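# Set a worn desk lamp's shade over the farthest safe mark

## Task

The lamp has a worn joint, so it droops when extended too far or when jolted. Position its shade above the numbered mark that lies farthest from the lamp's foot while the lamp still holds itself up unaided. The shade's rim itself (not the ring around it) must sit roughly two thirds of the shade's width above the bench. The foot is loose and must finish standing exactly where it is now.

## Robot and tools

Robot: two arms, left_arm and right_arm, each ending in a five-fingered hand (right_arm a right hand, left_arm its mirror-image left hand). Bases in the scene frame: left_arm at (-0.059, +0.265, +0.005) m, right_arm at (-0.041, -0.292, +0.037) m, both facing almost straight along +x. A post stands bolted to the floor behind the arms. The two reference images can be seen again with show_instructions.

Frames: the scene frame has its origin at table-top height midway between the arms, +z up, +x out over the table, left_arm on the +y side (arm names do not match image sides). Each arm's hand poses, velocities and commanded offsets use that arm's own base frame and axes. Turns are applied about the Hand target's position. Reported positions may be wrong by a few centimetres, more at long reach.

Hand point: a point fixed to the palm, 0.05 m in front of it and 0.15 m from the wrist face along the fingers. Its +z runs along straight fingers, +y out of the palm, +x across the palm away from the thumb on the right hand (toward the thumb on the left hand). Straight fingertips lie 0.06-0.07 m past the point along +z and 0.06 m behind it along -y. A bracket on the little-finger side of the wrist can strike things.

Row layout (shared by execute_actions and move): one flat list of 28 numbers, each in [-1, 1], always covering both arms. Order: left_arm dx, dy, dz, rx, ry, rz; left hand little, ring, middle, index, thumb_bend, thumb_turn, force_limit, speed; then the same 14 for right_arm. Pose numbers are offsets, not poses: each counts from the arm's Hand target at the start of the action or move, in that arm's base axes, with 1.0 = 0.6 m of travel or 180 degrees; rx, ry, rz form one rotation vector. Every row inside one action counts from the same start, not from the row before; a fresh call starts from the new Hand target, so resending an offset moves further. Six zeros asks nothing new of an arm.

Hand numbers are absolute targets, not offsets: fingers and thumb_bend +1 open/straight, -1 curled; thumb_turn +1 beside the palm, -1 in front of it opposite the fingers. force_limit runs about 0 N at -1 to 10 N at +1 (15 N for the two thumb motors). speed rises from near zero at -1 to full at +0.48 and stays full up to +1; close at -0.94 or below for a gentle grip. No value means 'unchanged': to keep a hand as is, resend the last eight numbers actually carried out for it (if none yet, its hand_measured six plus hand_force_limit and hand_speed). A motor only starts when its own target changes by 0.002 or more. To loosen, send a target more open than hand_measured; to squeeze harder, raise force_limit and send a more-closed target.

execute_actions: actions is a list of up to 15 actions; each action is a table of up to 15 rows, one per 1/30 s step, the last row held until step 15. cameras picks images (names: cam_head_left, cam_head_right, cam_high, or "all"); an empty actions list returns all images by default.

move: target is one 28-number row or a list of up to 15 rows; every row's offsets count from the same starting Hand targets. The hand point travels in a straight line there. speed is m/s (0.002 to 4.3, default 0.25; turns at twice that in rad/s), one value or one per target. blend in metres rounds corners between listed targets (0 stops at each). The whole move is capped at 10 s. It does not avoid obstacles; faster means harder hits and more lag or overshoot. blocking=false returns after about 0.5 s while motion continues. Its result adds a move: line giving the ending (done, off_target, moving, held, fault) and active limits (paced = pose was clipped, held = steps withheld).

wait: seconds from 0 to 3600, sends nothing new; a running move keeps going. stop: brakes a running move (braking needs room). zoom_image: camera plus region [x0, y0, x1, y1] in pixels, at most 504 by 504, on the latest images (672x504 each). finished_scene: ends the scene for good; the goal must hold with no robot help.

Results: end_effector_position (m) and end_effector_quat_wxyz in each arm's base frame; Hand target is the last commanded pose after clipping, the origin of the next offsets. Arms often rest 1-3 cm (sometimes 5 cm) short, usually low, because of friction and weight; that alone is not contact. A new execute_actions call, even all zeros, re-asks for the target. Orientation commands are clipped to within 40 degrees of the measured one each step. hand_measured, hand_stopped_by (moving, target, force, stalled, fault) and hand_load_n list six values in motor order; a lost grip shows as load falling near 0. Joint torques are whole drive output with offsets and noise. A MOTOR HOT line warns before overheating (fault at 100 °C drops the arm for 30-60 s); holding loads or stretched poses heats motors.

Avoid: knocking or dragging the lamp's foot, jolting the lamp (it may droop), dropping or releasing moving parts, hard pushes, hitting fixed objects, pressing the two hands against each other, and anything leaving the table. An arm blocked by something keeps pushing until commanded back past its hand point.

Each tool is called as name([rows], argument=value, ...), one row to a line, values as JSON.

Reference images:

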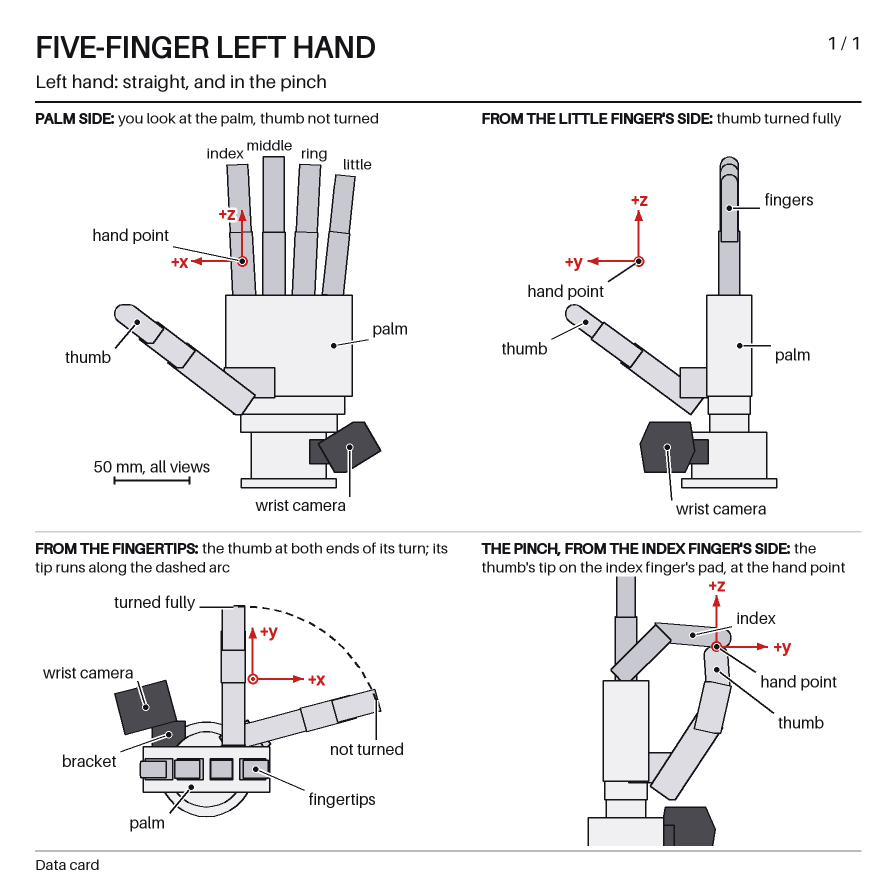

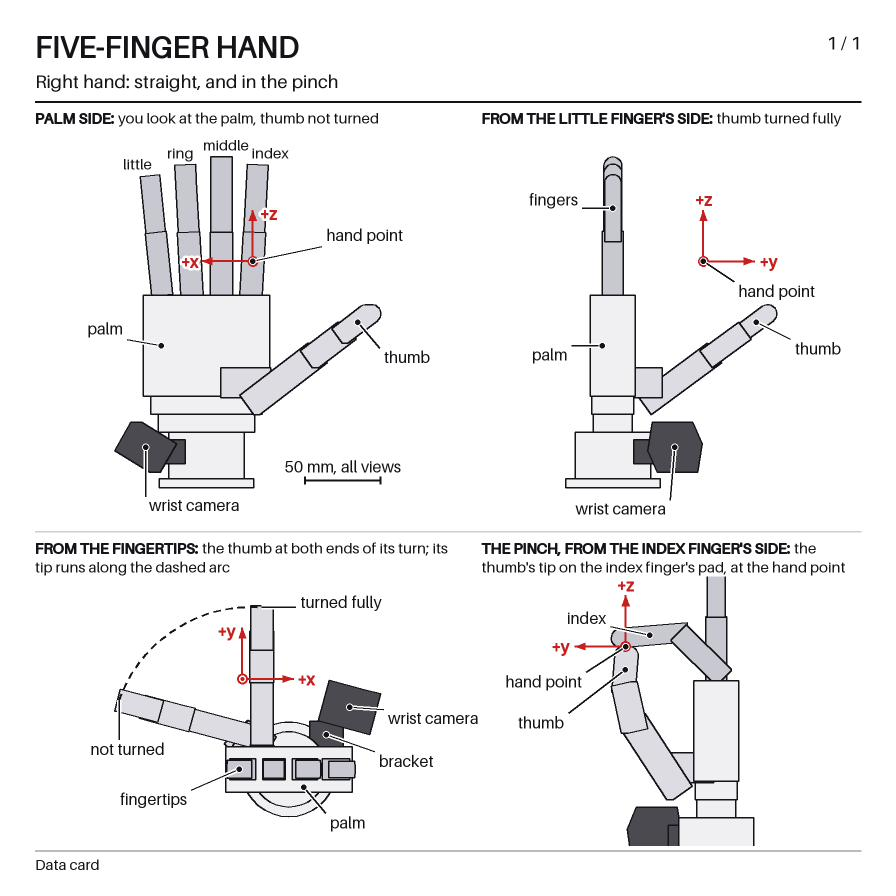

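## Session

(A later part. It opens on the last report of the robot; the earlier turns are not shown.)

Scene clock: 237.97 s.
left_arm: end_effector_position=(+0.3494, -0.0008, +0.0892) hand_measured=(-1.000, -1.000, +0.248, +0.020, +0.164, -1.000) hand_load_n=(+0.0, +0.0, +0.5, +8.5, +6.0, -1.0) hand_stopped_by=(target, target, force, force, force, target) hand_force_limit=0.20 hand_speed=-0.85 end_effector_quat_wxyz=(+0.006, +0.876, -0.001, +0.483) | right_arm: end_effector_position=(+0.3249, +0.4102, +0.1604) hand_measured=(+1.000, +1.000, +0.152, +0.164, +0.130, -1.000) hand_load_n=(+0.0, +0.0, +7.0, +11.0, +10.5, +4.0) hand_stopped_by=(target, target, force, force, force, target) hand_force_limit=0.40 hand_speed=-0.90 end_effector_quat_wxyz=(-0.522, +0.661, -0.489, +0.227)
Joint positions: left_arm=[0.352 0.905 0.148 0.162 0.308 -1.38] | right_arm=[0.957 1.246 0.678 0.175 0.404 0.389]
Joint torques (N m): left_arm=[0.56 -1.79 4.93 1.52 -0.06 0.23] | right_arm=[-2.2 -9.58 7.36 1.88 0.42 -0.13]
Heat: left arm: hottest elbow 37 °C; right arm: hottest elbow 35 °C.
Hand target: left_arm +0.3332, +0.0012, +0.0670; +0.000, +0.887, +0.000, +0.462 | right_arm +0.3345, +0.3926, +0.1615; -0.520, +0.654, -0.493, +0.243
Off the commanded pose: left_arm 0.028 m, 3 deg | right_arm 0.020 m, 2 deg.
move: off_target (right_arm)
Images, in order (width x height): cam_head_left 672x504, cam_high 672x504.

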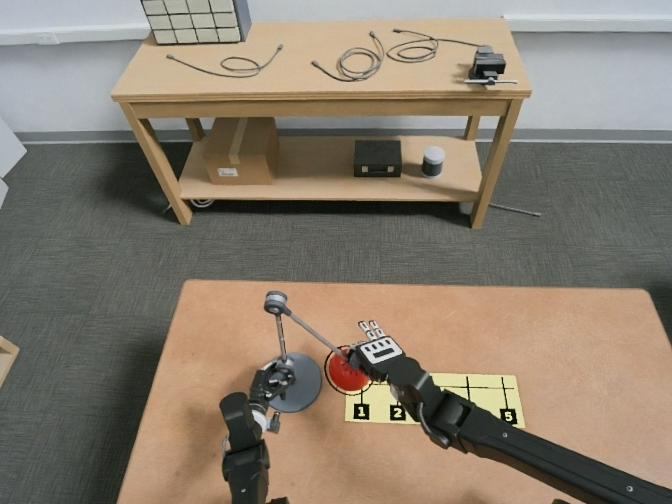

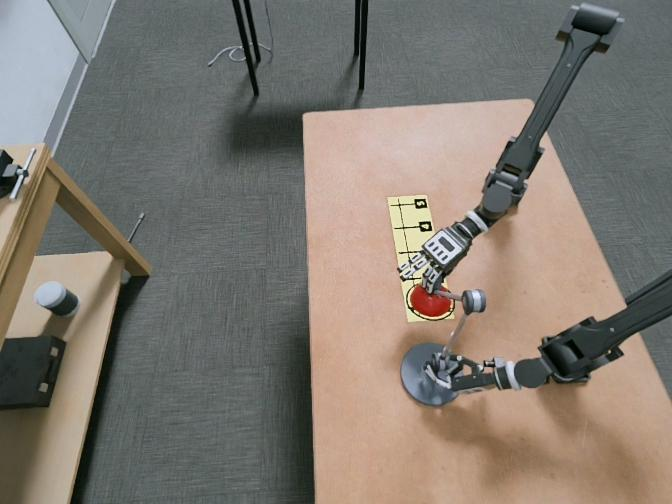

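move(target=[0,0,0,0,0,0,-1,-1,-0.1,-0.2,-0.2,-1,0.2,-0.85,0,-0.07,-0.02,0,0,0,1,1,-0.1,-0.1,-0.15,-1,0.4,-0.9], speed=0.04, cameras=["cam_high","cam_head_left"])

zoom_image(camera="cam_high", region=[385, 270, 495, 410])

Scene clock: 239.90 s.
left_arm: end_effector_position=(+0.3490, -0.0020, +0.0899) hand_measured=(-1.000, -1.000, +0.248, +0.020, +0.164, -1.000) hand_load_n=(+0.0, +0.0, +1.0, +8.0, +6.5, -1.0) hand_stopped_by=(target, target, force, force, force, target) hand_force_limit=0.20 hand_speed=-0.85 end_effector_quat_wxyz=(+0.008, +0.875, -0.004, +0.484) | right_arm: end_effector_position=(+0.3238, +0.3810, +0.1680) hand_measured=(+1.000, +1.000, +0.150, +0.164, +0.130, -1.000) hand_load_n=(+0.0, +0.0, +0.5, +13.0, +7.5, +1.5) hand_stopped_by=(target, target, force, force, force, target) hand_force_limit=0.40 hand_speed=-0.90 end_effector_quat_wxyz=(-0.544, +0.651, -0.484, +0.215)
Joint positions: left_arm=[0.352 0.902 0.147 0.162 0.314 -1.377] | right_arm=[0.893 1.159 0.599 0.221 0.319 0.373]
Joint torques (N m): left_arm=[0.56 -1.73 5.42 1.76 -0.31 0.21] | right_arm=[-2.73 -7.71 6.11 1.31 0.79 -0.31]
Heat: left arm: hottest elbow 37 °C; right arm: hottest elbow 34 °C.
Hand target: left_arm +0.3333, +0.0012, +0.0670; +0.000, +0.887, +0.000, +0.462 | right_arm +0.3345, +0.3505, +0.1494; -0.520, +0.654, -0.493, +0.243
Off the commanded pose: left_arm 0.028 m, 3 deg | right_arm 0.037 m, 4 deg.
move: off_target (right_arm)
Images, in order (width x height): cam_head_left 672x504, cam_high 672x504.

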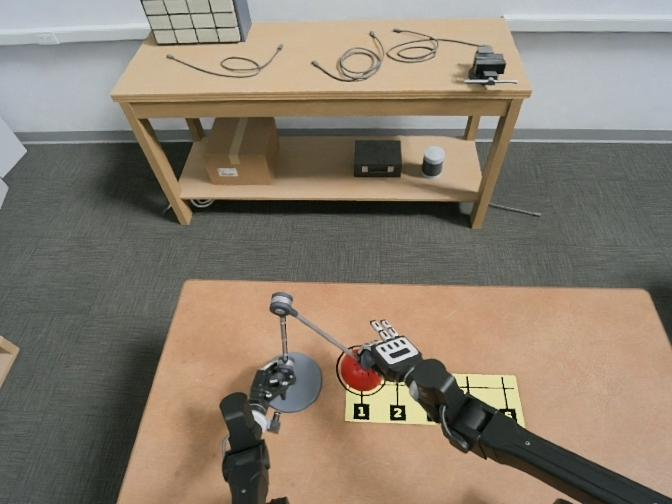

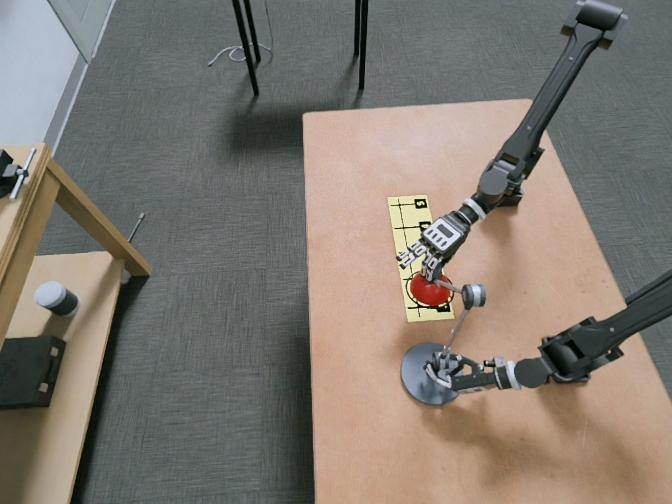

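Scaled by 3.600 from the camera's image (finer frame: 960x720).

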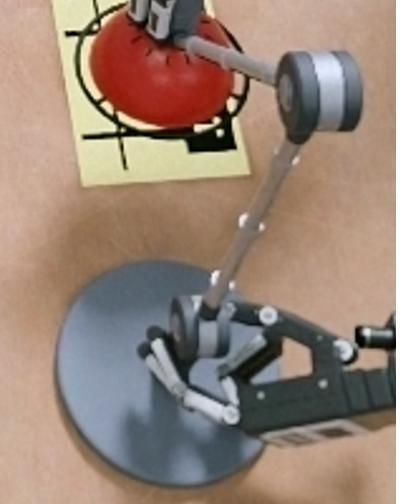

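move(target=[0,0,0,0,0,0,-1,-1,-0.1,-0.2,-0.2,-1,0.2,-0.85,0,-0.04,-0.04,0,0,0,1,1,-0.1,-0.1,-0.15,-1,0.4,-0.9], speed=0.04, cameras=["cam_high","cam_head_left"])

zoom_image(camera="cam_high", region=[385, 230, 505, 410])

Scene clock: 241.57 s.
left_arm: end_effector_position=(+0.3486, -0.0013, +0.0894) hand_measured=(-1.000, -1.000, +0.248, +0.020, +0.164, -1.000) hand_load_n=(+0.0, +0.0, +0.0, +8.0, +6.0, -0.5) hand_stopped_by=(target, target, force, force, force, target) hand_force_limit=0.20 hand_speed=-0.85 end_effector_quat_wxyz=(+0.007, +0.875, -0.003, +0.484) | right_arm: end_effector_position=(+0.3253, +0.3600, +0.1517) hand_measured=(+1.000, +1.000, +0.150, +0.164, +0.130, -1.000) hand_load_n=(+0.0, +0.0, +0.0, +14.0, +6.5, +1.0) hand_stopped_by=(target, target, force, force, force, target) hand_force_limit=0.40 hand_speed=-0.90 end_effector_quat_wxyz=(-0.553, +0.645, -0.483, +0.212)
Joint positions: left_arm=[0.354 0.902 0.146 0.162 0.312 -1.376] | right_arm=[0.843 1.148 0.523 0.31 0.268 0.363]
Joint torques (N m): left_arm=[0.5 -1.2 5.07 1.54 -0.23 0.2] | right_arm=[-3.37 -5.54 5.61 1.24 0.8 -0.37]
Heat: left arm: hottest elbow 37 °C; right arm: hottest elbow 34 °C.
Hand target: left_arm +0.3333, +0.0012, +0.0671; +0.000, +0.887, +0.000, +0.462 | right_arm +0.3345, +0.3267, +0.1254; -0.520, +0.654, -0.493, +0.243
Off the commanded pose: left_arm 0.027 m, 3 deg | right_arm 0.044 m, 5 deg.
move: off_target (right_arm)
Images, in order (width x height): cam_head_left 672x504, cam_high 672x504.

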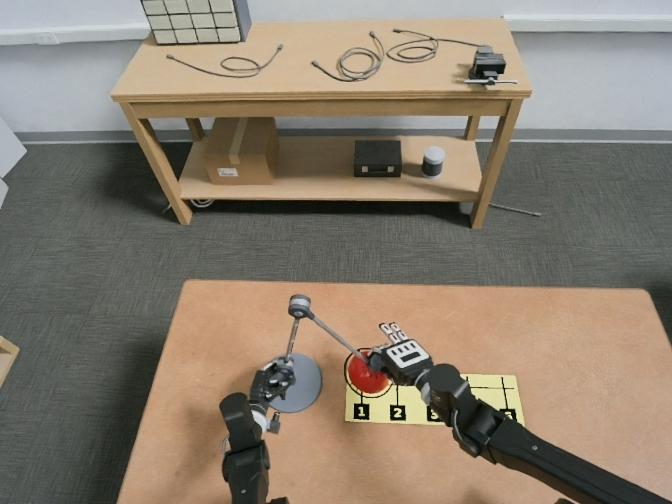

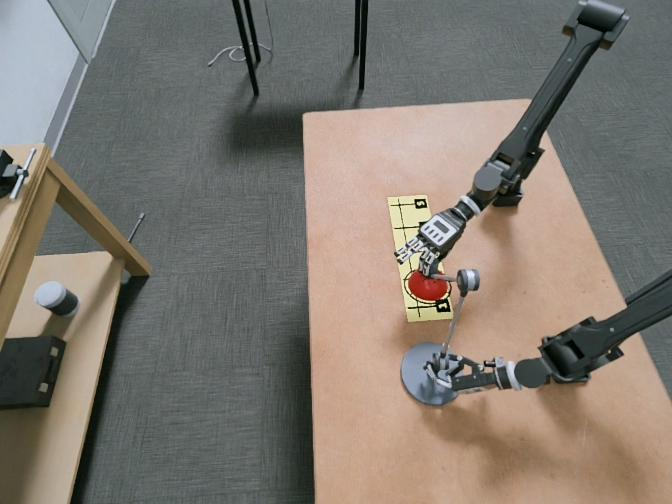

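Scaled by 2.800 from the camera's image (finer frame: 960x720).

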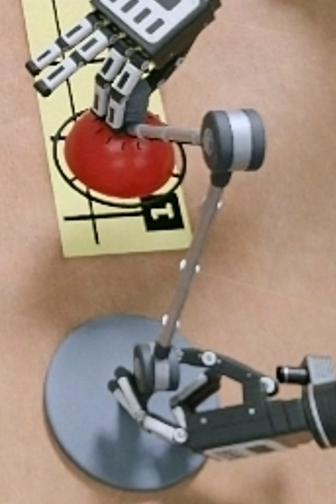

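move(target=[0,0,0,0,0,0,-1,-1,-0.1,-0.2,-0.2,-1,0.2,-0.85,0.008,-0.06,-0.005,0,0,0,1,1,-0.1,-0.1,-0.15,-1,0.4,-0.9], speed=0.04, cameras=["cam_high","cam_head_left"])

zoom_image(camera="cam_high", region=[385, 230, 505, 410])

Scene clock: 243.47 s.
left_arm: end_effector_position=(+0.3481, -0.0013, +0.0893) hand_measured=(-1.000, -1.000, +0.248, +0.020, +0.164, -1.000) hand_load_n=(+0.0, -0.5, +0.0, +7.5, +6.5, -0.5) hand_stopped_by=(target, target, force, force, force, target) hand_force_limit=0.20 hand_speed=-0.85 end_effector_quat_wxyz=(+0.007, +0.875, -0.003, +0.484) | right_arm: end_effector_position=(+0.3403, +0.2976, +0.1265) hand_measured=(+1.000, +1.000, +0.150, +0.164, +0.126, -1.000) hand_load_n=(+0.0, +0.0, +0.0, +0.0, +0.5, +0.0) hand_stopped_by=(target, target, force, force, force, target) hand_force_limit=0.40 hand_speed=-0.90 end_effector_quat_wxyz=(-0.526, +0.651, -0.491, +0.240)
Joint positions: left_arm=[0.354 0.9 0.144 0.162 0.313 -1.376] | right_arm=[0.701 1.094 0.438 0.311 0.193 0.287]
Joint torques (N m): left_arm=[0.5 -1.67 5.34 1.44 -0.28 0.18] | right_arm=[-1.61 -5.83 8.08 1.52 -0.05 -0.11]
Heat: left arm: hottest elbow 37 °C; right arm: hottest elbow 34 °C.
Hand target: left_arm +0.3333, +0.0013, +0.0670; +0.000, +0.887, +0.001, +0.462 | right_arm +0.3392, +0.2907, +0.1224; -0.520, +0.654, -0.493, +0.243
Off the commanded pose: left_arm 0.027 m, 3 deg | right_arm 0.008 m, 1 deg.
move: done
Images, in order (width x height): cam_head_left 672x504, cam_high 672x504.

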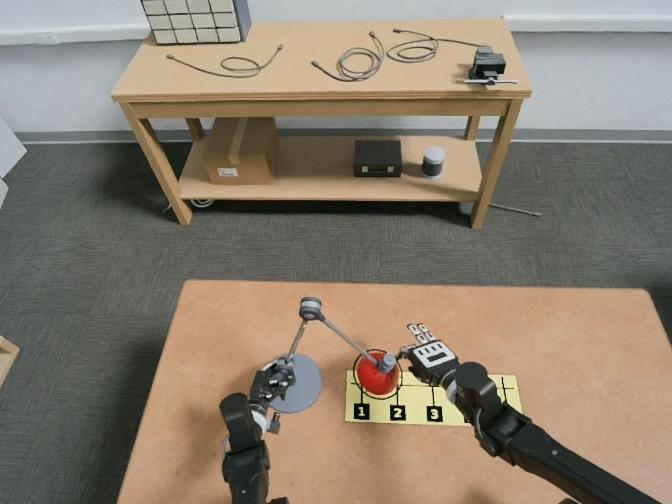

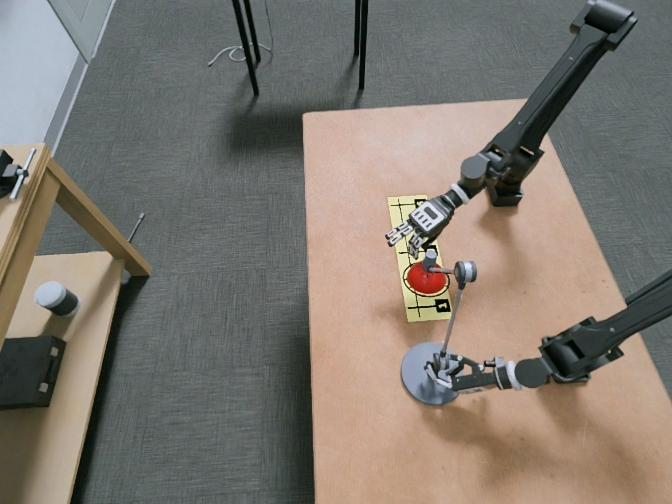

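Scaled by 2.800 from the camera's image (finer frame: 960x720).

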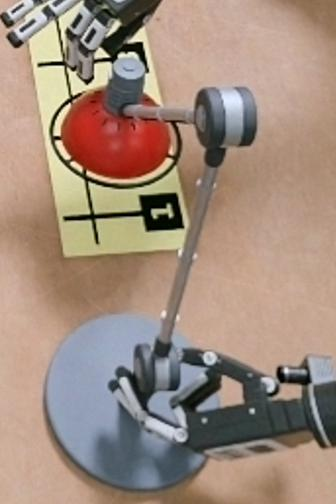

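zoom_image(camera="cam_head_left", region=[290, 290, 430, 410])

zoom_image(camera="cam_high", region=[400, 240, 480, 300])

zoom_image(camera="cam_head_right", region=[290, 290, 430, 410])

Scaled by 3.600 from the camera's image (finer frame: 960x720).

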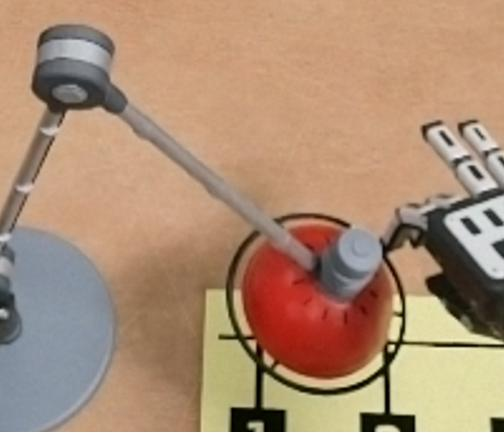

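Scaled by 6.300 from the camera's image (finer frame: 960x720).

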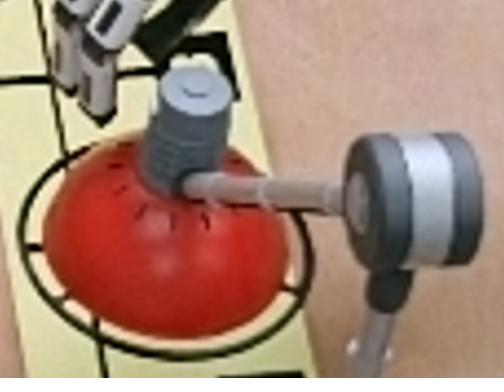

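This scene's latest camera images include none from cam_head_right. They are from: cam_head_left, cam_high. cam_head_right's image comes with the result of a call that names it in "cameras".

move([
  [0,0,0,0,0,0,-1,-1,-0.1,-0.2,-0.2,-1,0.2,-0.85,0,0,0,0,0,0,1,1,0.5,0.5,1,-1,-0.5,-0.3],
  [0,0,0,0,0,0,-1,-1,-0.1,-0.2,-0.2,-1,0.2,-0.85,0,-0.01,0.083,0,0,0,1,1,0.5,0.5,1,-1,-0.5,-0.3],
  [0,0,0,0,0,0,-1,-1,-0.1,-0.2,-0.2,-1,0.2,-0.85,-0.092,-0.04,0.09,0,0,0,1,1,0.5,0.5,1,-1,-0.5,-0.3],
  [0,0,0,0,0,0,-1,-1,-0.1,-0.2,-0.2,-1,0.2,-0.85,-0.095,0.045,0.093,0,0,0,1,1,0.5,0.5,1,-1,-0.5,-0.3],
  [0,0,0,0,0,0,-1,-1,-0.1,-0.2,-0.2,-1,0.2,-0.85,-0.04,0.085,0.098,0,0,0,1,1,0.5,0.5,1,-1,-0.5,-0.3],
], speed=0.12, blend=[0,0.01,0.015,0.015,0], cameras=["all"])

zoom_image(camera="cam_high", region=[385, 230, 505, 410])

zoom_image(camera="cam_head_left", region=[290, 290, 430, 410])

Scene clock: 252.83 s.
left_arm: end_effector_position=(+0.3481, -0.0013, +0.0893) hand_measured=(-1.000, -1.000, +0.248, +0.020, +0.164, -1.000) hand_load_n=(+0.0, +0.0, +0.0, +7.5, +6.5, -0.5) hand_stopped_by=(target, target, force, force, force, target) hand_force_limit=0.20 hand_speed=-0.85 end_effector_quat_wxyz=(+0.007, +0.875, -0.003, +0.484) | right_arm: end_effector_position=(+0.2912, +0.3225, +0.1431) hand_measured=(+1.000, +1.000, +0.500, +0.500, +1.000, -1.000) hand_load_n=(+0.0, +0.0, -2.0, -2.0, +0.0, +0.0) hand_stopped_by=(target, target, target, target, target, target) hand_force_limit=-0.50 hand_speed=-0.30 end_effector_quat_wxyz=(-0.485, +0.682, -0.493, +0.238)
Joint positions: left_arm=[0.354 0.9 0.144 0.162 0.313 -1.376] | right_arm=[0.89 0.995 0.507 0.025 0.364 0.344]
Joint torques (N m): left_arm=[0.03 -2.02 5.33 1.7 -0.26 0.2] | right_arm=[-1.38 -3.25 15.02 2.91 0.14 0.03]
Heat: left arm: hottest elbow 36 °C; right arm: hottest elbow 34 °C.
Hand target: left_arm +0.3333, +0.0013, +0.0670; +0.000, +0.887, +0.001, +0.462 | right_arm +0.3153, +0.3416, +0.1813; -0.520, +0.654, -0.493, +0.243
Off the commanded pose: left_arm 0.027 m, 3 deg | right_arm 0.049 m, 5 deg.
move: off_target (right_arm)

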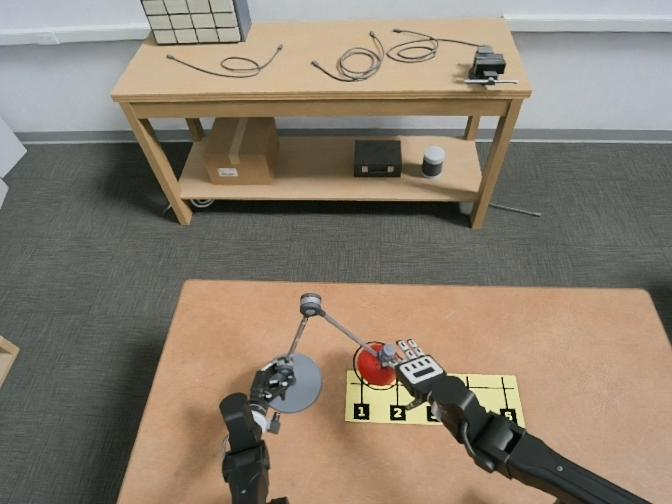

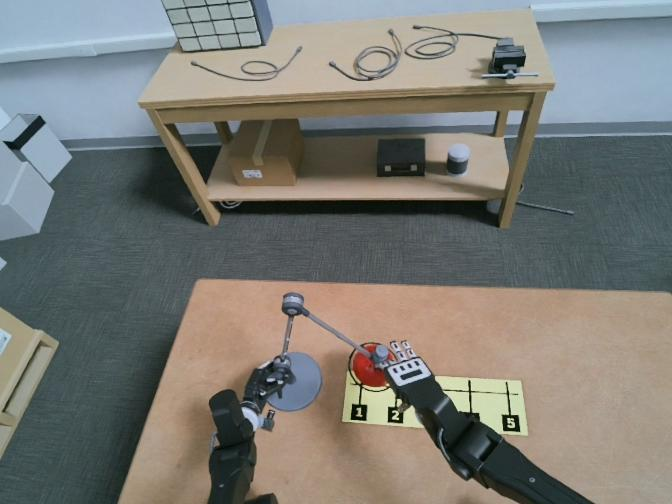

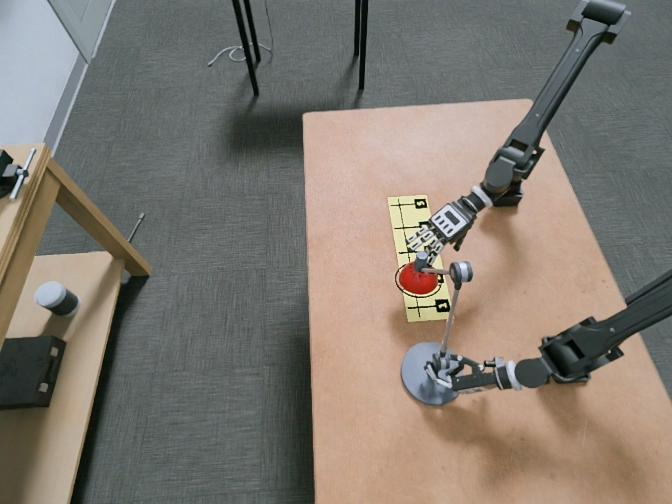

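Scaled by 2.800 from the camera's image (finer frame: 960x720).

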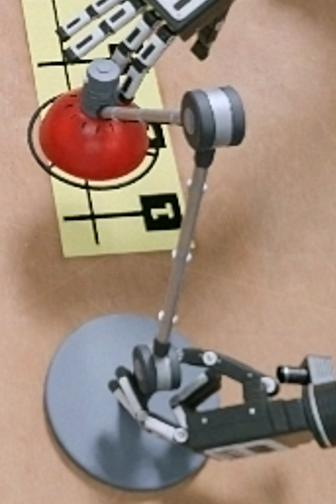

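Scaled by 3.600 from the camera's image (finer frame: 960x720).

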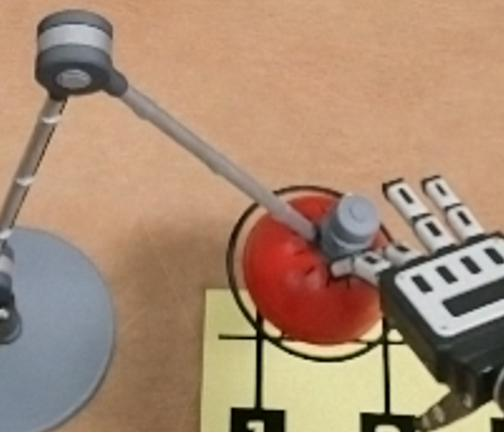

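move([
  [0,0,0,0,0,0,-1,-1,-0.1,-0.2,-0.2,-1,0.2,-0.85,-0.10,-0.05,0,0,0,0,1,1,0.5,0.5,1,-1,-0.5,-0.3],
  [0,0,0,0,0,0,-1,-1,-0.1,-0.2,-0.2,-1,0.2,-0.85,-0.10,-0.03,0.08,0,0,0,1,1,0.5,0.5,1,-1,-0.5,-0.3],
], speed=0.1, cameras=["cam_high","cam_head_left"])

zoom_image(camera="cam_high", region=[385, 230, 505, 410])

zoom_image(camera="cam_head_left", region=[290, 290, 430, 410])

Scene clock: 255.47 s.
left_arm: end_effector_position=(+0.3481, -0.0013, +0.0893) hand_measured=(-1.000, -1.000, +0.248, +0.020, +0.164, -1.000) hand_load_n=(+0.0, +0.0, +0.0, +8.0, +6.5, -0.5) hand_stopped_by=(target, target, force, force, force, target) hand_force_limit=0.20 hand_speed=-0.85 end_effector_quat_wxyz=(+0.007, +0.875, -0.003, +0.484) | right_arm: end_effector_position=(+0.2558, +0.3132, +0.2059) hand_measured=(+1.000, +1.000, +0.500, +0.500, +1.000, -1.000) hand_load_n=(+0.0, +0.0, +0.0, +0.0, +0.0, +0.0) hand_stopped_by=(target, target, target, target, target, target) hand_force_limit=-0.50 hand_speed=-0.30 end_effector_quat_wxyz=(-0.504, +0.662, -0.496, +0.249)
Joint positions: left_arm=[0.354 0.9 0.144 0.162 0.313 -1.376] | right_arm=[1.001 0.789 0.554 -0.195 0.491 0.399]
Joint torques (N m): left_arm=[1.38 -1.26 5.33 1.59 -0.24 0.22] | right_arm=[0.26 -2.37 14.04 0.99 0.23 0.05]
Heat: left arm: hottest elbow 36 °C; right arm: hottest elbow 34 °C.
Hand target: left_arm +0.3333, +0.0013, +0.0670; +0.000, +0.887, +0.001, +0.462 | right_arm +0.2553, +0.3236, +0.2293; -0.520, +0.654, -0.493, +0.243
Off the commanded pose: left_arm 0.027 m, 3 deg | right_arm 0.026 m, 2 deg.
move: off_target (right_arm)
Images, in order (width x height): cam_head_left 672x504, cam_high 672x504.

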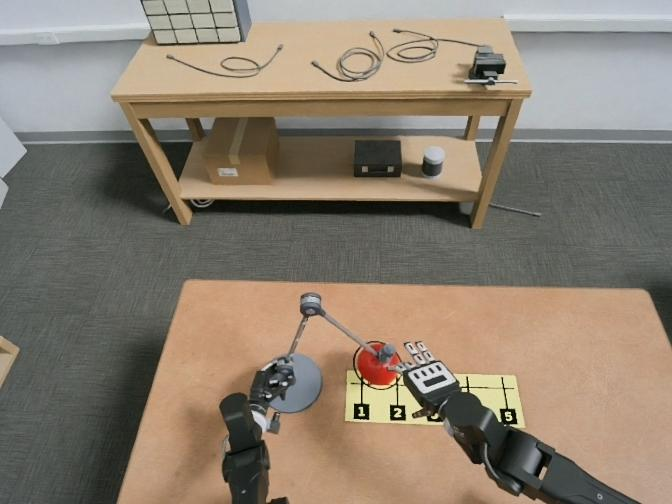

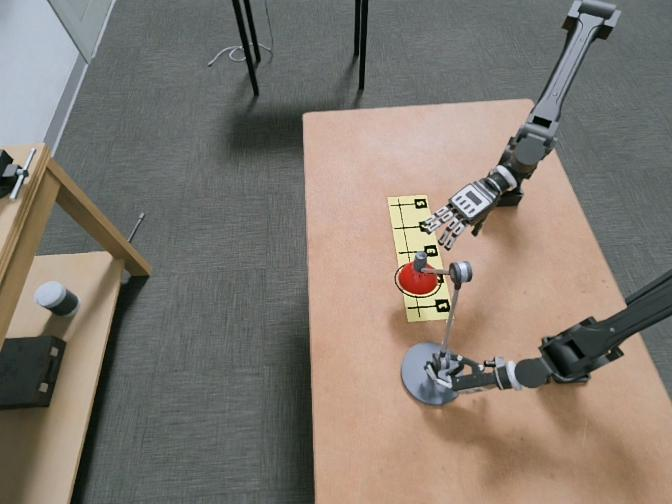

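Scaled by 2.800 from the camera's image (finer frame: 960x720).

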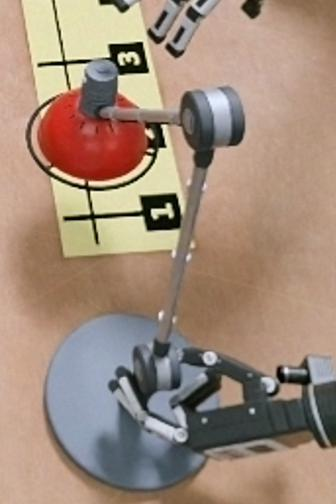

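Scaled by 3.600 from the camera's image (finer frame: 960x720).

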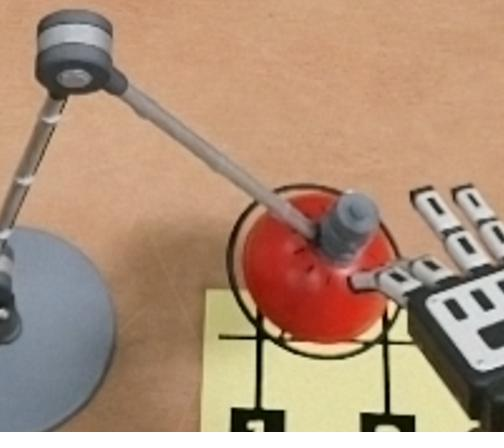

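move(target=[0,0,0,0,0,0,-1,-1,-0.1,-0.2,-0.2,-1,0.2,-0.85,0.15,0.045,-0.010,0,0,0,1,1,0.45,0.45,1,-1,-0.5,-0.3], speed=0.1, cameras=["cam_high","cam_head_left"])

zoom_image(camera="cam_high", region=[385, 230, 505, 340])

zoom_image(camera="cam_head_left", region=[290, 290, 430, 410])

Scene clock: 257.63 s.
left_arm: end_effector_position=(+0.3481, -0.0013, +0.0893) hand_measured=(-1.000, -1.000, +0.248, +0.020, +0.164, -1.000) hand_load_n=(+0.0, +0.0, +0.0, +7.5, +6.5, -0.5) hand_stopped_by=(target, target, force, force, force, target) hand_force_limit=0.20 hand_speed=-0.85 end_effector_quat_wxyz=(+0.007, +0.875, -0.003, +0.484) | right_arm: end_effector_position=(+0.3290, +0.3411, +0.1977) hand_measured=(+1.000, +1.000, +0.450, +0.450, +1.000, -1.000) hand_load_n=(+0.0, +0.0, +0.0, +0.0, -0.5, +0.0) hand_stopped_by=(target, target, target, target, target, target) hand_force_limit=-0.50 hand_speed=-0.30 end_effector_quat_wxyz=(-0.500, +0.669, -0.497, +0.237)
Joint positions: left_arm=[0.354 0.9 0.144 0.162 0.313 -1.376] | right_arm=[0.834 1.035 0.663 -0.049 0.317 0.335]
Joint torques (N m): left_arm=[0.97 -1.79 5.41 1.57 -0.24 0.24] | right_arm=[-1.32 -4.25 14.16 2.54 -0.01 -0.06]
Heat: left arm: hottest elbow 36 °C; right arm: hottest elbow 35 °C.
Hand target: left_arm +0.3333, +0.0013, +0.0670; +0.000, +0.887, +0.001, +0.462 | right_arm +0.3454, +0.3506, +0.2232; -0.520, +0.654, -0.493, +0.243
Off the commanded pose: left_arm 0.027 m, 3 deg | right_arm 0.032 m, 3 deg.
move: off_target (right_arm)
Images, in order (width x height): cam_head_left 672x504, cam_high 672x504.

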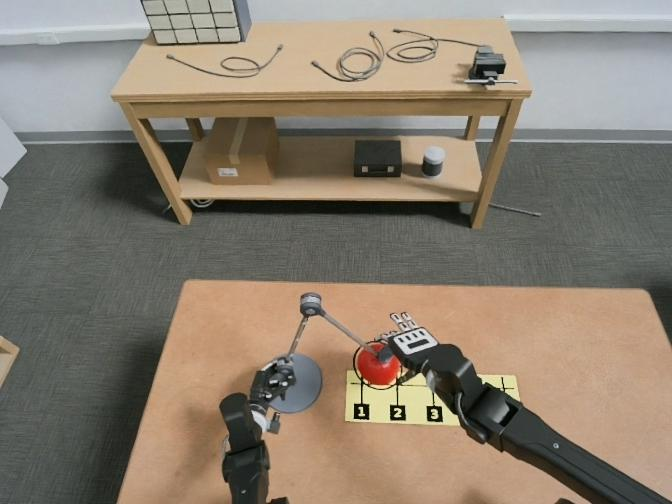

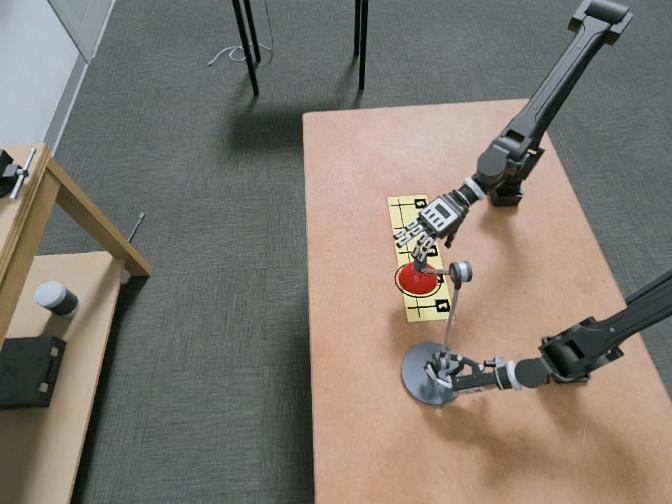

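Scaled by 4.200 from the camera's image (finer frame: 960x720).

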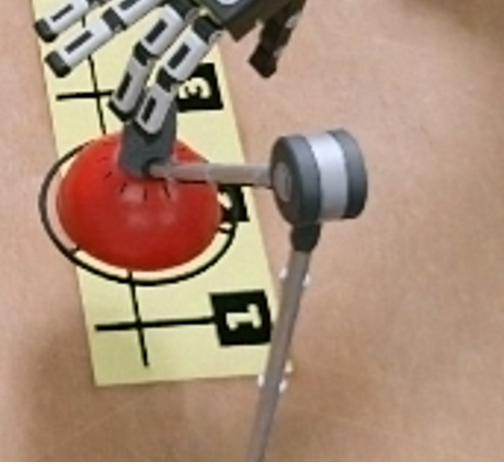

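Scaled by 3.600 from the camera's image (finer frame: 960x720).

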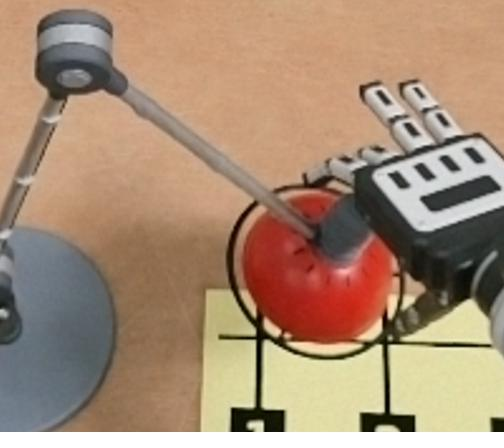

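move([
  [0,0,0,0,0,0,-1,-1,-0.1,-0.2,-0.2,-1,0.2,-0.85,0.028,0,0,0,0,0,1,1,0.45,0.45,1,-1,-0.5,-0.3],
  [0,0,0,0,0,0,-1,-1,-0.1,-0.2,-0.2,-1,0.2,-0.85,0.028,0,-0.08,0,0,0,1,1,0.45,0.45,1,-1,-0.5,-0.3],
], speed=0.08, cameras=["cam_high","cam_head_left"])

zoom_image(camera="cam_high", region=[385, 230, 505, 340])

zoom_image(camera="cam_head_left", region=[290, 290, 430, 410])

Scene clock: 260.73 s.
left_arm: end_effector_position=(+0.3481, -0.0013, +0.0893) hand_measured=(-1.000, -1.000, +0.248, +0.020, +0.164, -1.000) hand_load_n=(+0.0, +0.0, +0.0, +7.5, +6.5, -0.5) hand_stopped_by=(target, target, force, force, force, target) hand_force_limit=0.20 hand_speed=-0.85 end_effector_quat_wxyz=(+0.007, +0.875, -0.003, +0.484) | right_arm: end_effector_position=(+0.3585, +0.3548, +0.1844) hand_measured=(+1.000, +1.000, +0.450, +0.450, +1.000, -1.000) hand_load_n=(+0.0, +0.0, +0.0, +0.0, +0.0, +0.0) hand_stopped_by=(target, target, target, target, target, target) hand_force_limit=-0.50 hand_speed=-0.30 end_effector_quat_wxyz=(-0.524, +0.653, -0.492, +0.239)
Joint positions: left_arm=[0.354 0.9 0.144 0.162 0.313 -1.376] | right_arm=[0.796 1.143 0.657 0.129 0.282 0.321]
Joint torques (N m): left_arm=[0.21 -0.85 5.31 1.55 -0.24 0.19] | right_arm=[-1.44 -4.95 8.36 2.45 0.02 -0.13]
Heat: left arm: hottest elbow 35 °C; right arm: hottest elbow 35 °C.
Hand target: left_arm +0.3333, +0.0013, +0.0670; +0.000, +0.887, +0.001, +0.462 | right_arm +0.3621, +0.3506, +0.1752; -0.520, +0.654, -0.493, +0.243
Off the commanded pose: left_arm 0.027 m, 3 deg | right_arm 0.011 m, 1 deg.
move: off_target (right_arm)
Images, in order (width x height): cam_head_left 672x504, cam_high 672x504.

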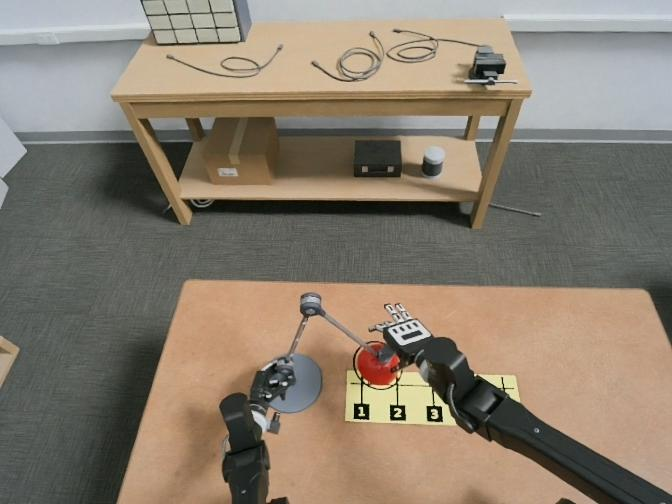

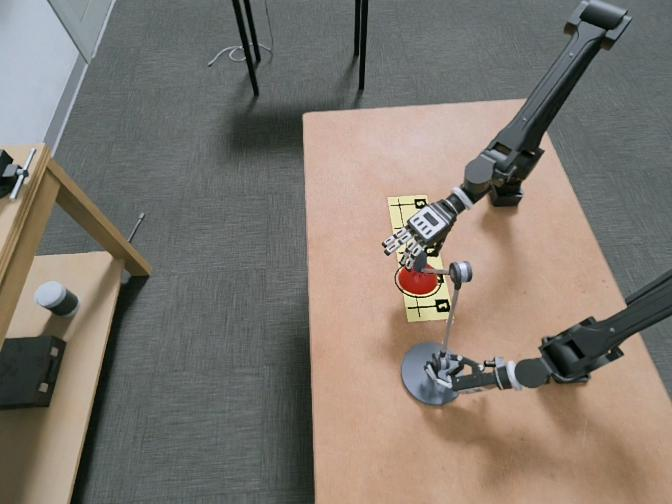

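Scaled by 4.200 from the camera's image (finer frame: 960x720).

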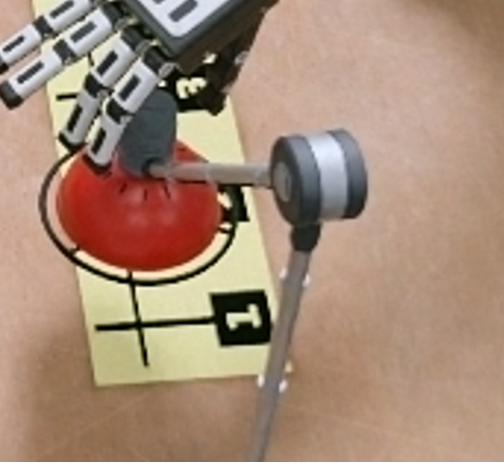

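Scaled by 3.600 from the camera's image (finer frame: 960x720).

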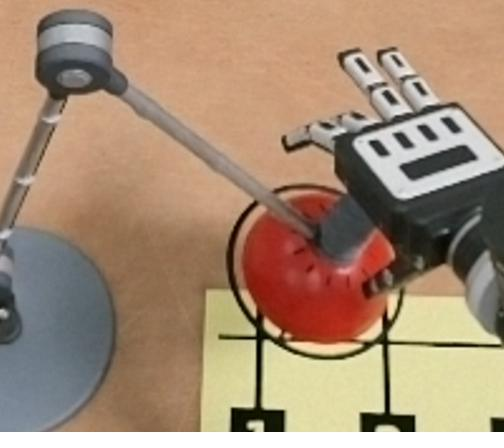

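move(target=[0,0,0,0,0,0,-1,-1,-0.1,-0.2,-0.2,-1,0.2,-0.85,-0.020,-0.020,-0.06,0,0,0,1,1,0.45,0.45,1,-1,-0.5,-0.3], speed=0.06, cameras=["cam_high","cam_head_left"])

zoom_image(camera="cam_high", region=[385, 230, 505, 340])

zoom_image(camera="cam_head_left", region=[290, 290, 430, 410])

Scene clock: 264.70 s.
left_arm: end_effector_position=(+0.3481, -0.0013, +0.0893) hand_measured=(-1.000, -1.000, +0.248, +0.020, +0.164, -1.000) hand_load_n=(+0.0, +0.0, +0.0, +7.5, +6.5, -0.5) hand_stopped_by=(target, target, force, force, force, target) hand_force_limit=0.20 hand_speed=-0.85 end_effector_quat_wxyz=(+0.007, +0.875, -0.003, +0.484) | right_arm: end_effector_position=(+0.3473, +0.3434, +0.1492) hand_measured=(+1.000, +1.000, +0.450, +0.450, +1.000, -1.000) hand_load_n=(+0.0, +0.0, +0.0, +0.0, +0.0, +0.0) hand_stopped_by=(target, target, target, target, target, target) hand_force_limit=-0.50 hand_speed=-0.30 end_effector_quat_wxyz=(-0.525, +0.652, -0.492, +0.240)
Joint positions: left_arm=[0.354 0.9 0.144 0.162 0.313 -1.376] | right_arm=[0.796 1.159 0.559 0.246 0.282 0.321]
Joint torques (N m): left_arm=[0.85 -1.96 5.27 1.5 -0.23 0.2] | right_arm=[-1.26 -3.84 8.17 2.39 -0.03 -0.09]
Heat: left arm: hottest elbow 35 °C; right arm: hottest elbow 35 °C.
Hand target: left_arm +0.3333, +0.0013, +0.0670; +0.000, +0.887, +0.001, +0.462 | right_arm +0.3501, +0.3386, +0.1393; -0.520, +0.654, -0.493, +0.243
Off the commanded pose: left_arm 0.027 m, 3 deg | right_arm 0.011 m, 1 deg.
move: off_target (right_arm)
Images, in order (width x height): cam_head_left 672x504, cam_high 672x504.

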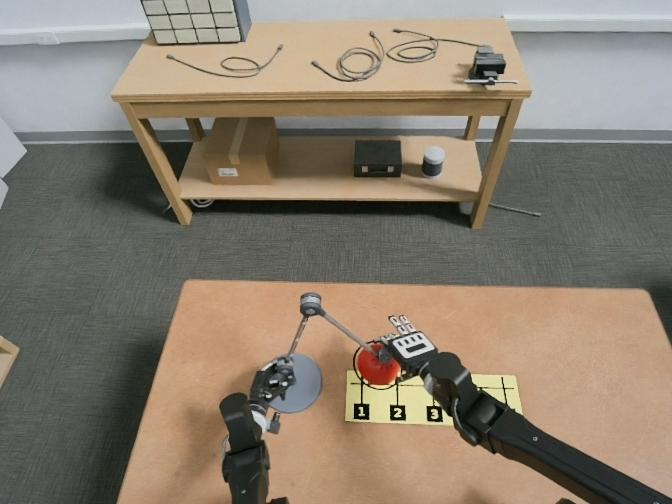

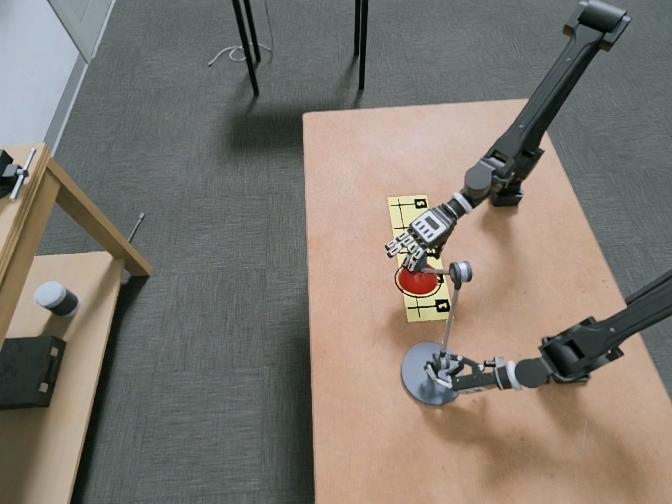

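Scaled by 4.200 from the camera's image (finer frame: 960x720).

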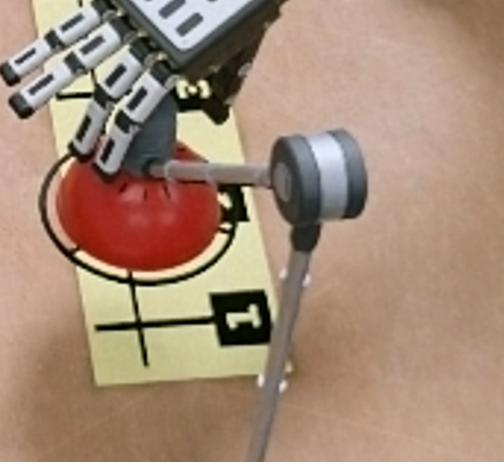

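Scaled by 3.600 from the camera's image (finer frame: 960x720).

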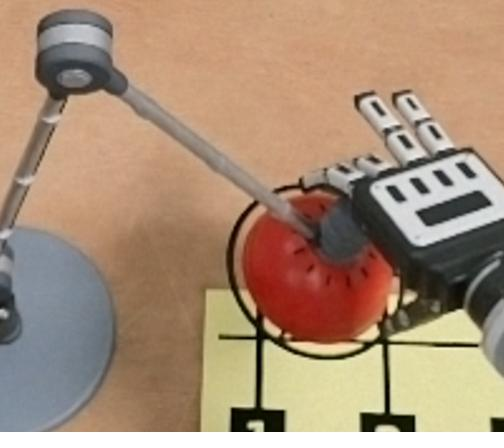

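move(target=[0,0,0,0,0,0,-1,-1,-0.1,-0.2,-0.2,-1,0.2,-0.85,-0.003,-0.004,-0.006,0,0,0,1,1,0.1,0.1,0.05,-1,-0.7,-0.85], speed=0.06, cameras=["cam_high","cam_head_left"])

zoom_image(camera="cam_high", region=[385, 230, 505, 340])

Scene clock: 269.20 s.
left_arm: end_effector_position=(+0.3481, -0.0013, +0.0893) hand_measured=(-1.000, -1.000, +0.248, +0.020, +0.164, -1.000) hand_load_n=(+0.0, +0.0, +0.0, +8.0, +6.5, -0.5) hand_stopped_by=(target, target, force, force, force, target) hand_force_limit=0.20 hand_speed=-0.85 end_effector_quat_wxyz=(+0.007, +0.875, -0.003, +0.484) | right_arm: end_effector_position=(+0.3471, +0.3420, +0.1479) hand_measured=(+1.000, +1.000, +0.104, +0.174, +0.148, -1.000) hand_load_n=(-0.5, +0.0, +1.0, +2.0, +2.0, +0.0) hand_stopped_by=(target, target, force, force, force, target) hand_force_limit=-0.70 hand_speed=-0.85 end_effector_quat_wxyz=(-0.529, +0.649, -0.491, +0.241)
Joint positions: left_arm=[0.354 0.9 0.144 0.162 0.313 -1.376] | right_arm=[0.795 1.159 0.548 0.266 0.282 0.32]
Joint torques (N m): left_arm=[0.44 -1.32 5.39 1.72 -0.21 0.17] | right_arm=[-1.08 -5.07 8.03 2.02 -0.06 -0.05]
Heat: left arm: hottest elbow 35 °C; right arm: hottest elbow 34 °C.
Hand target: left_arm +0.3333, +0.0013, +0.0670; +0.000, +0.887, +0.001, +0.462 | right_arm +0.3483, +0.3361, +0.1356; -0.519, +0.654, -0.493, +0.243
Off the commanded pose: left_arm 0.027 m, 3 deg | right_arm 0.014 m, 1 deg.
move: off_target (right_arm)
Images, in order (width x height): cam_head_left 672x504, cam_high 672x504.

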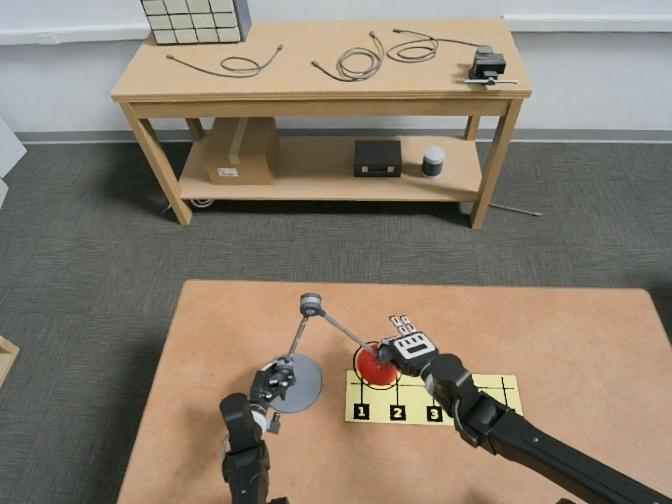

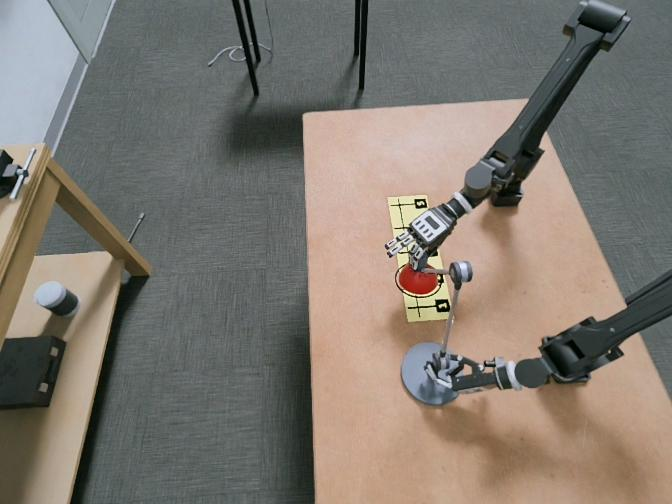

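Scaled by 4.200 from the camera's image (finer frame: 960x720).

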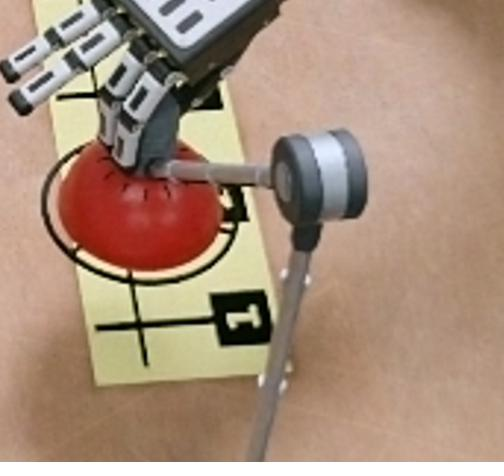

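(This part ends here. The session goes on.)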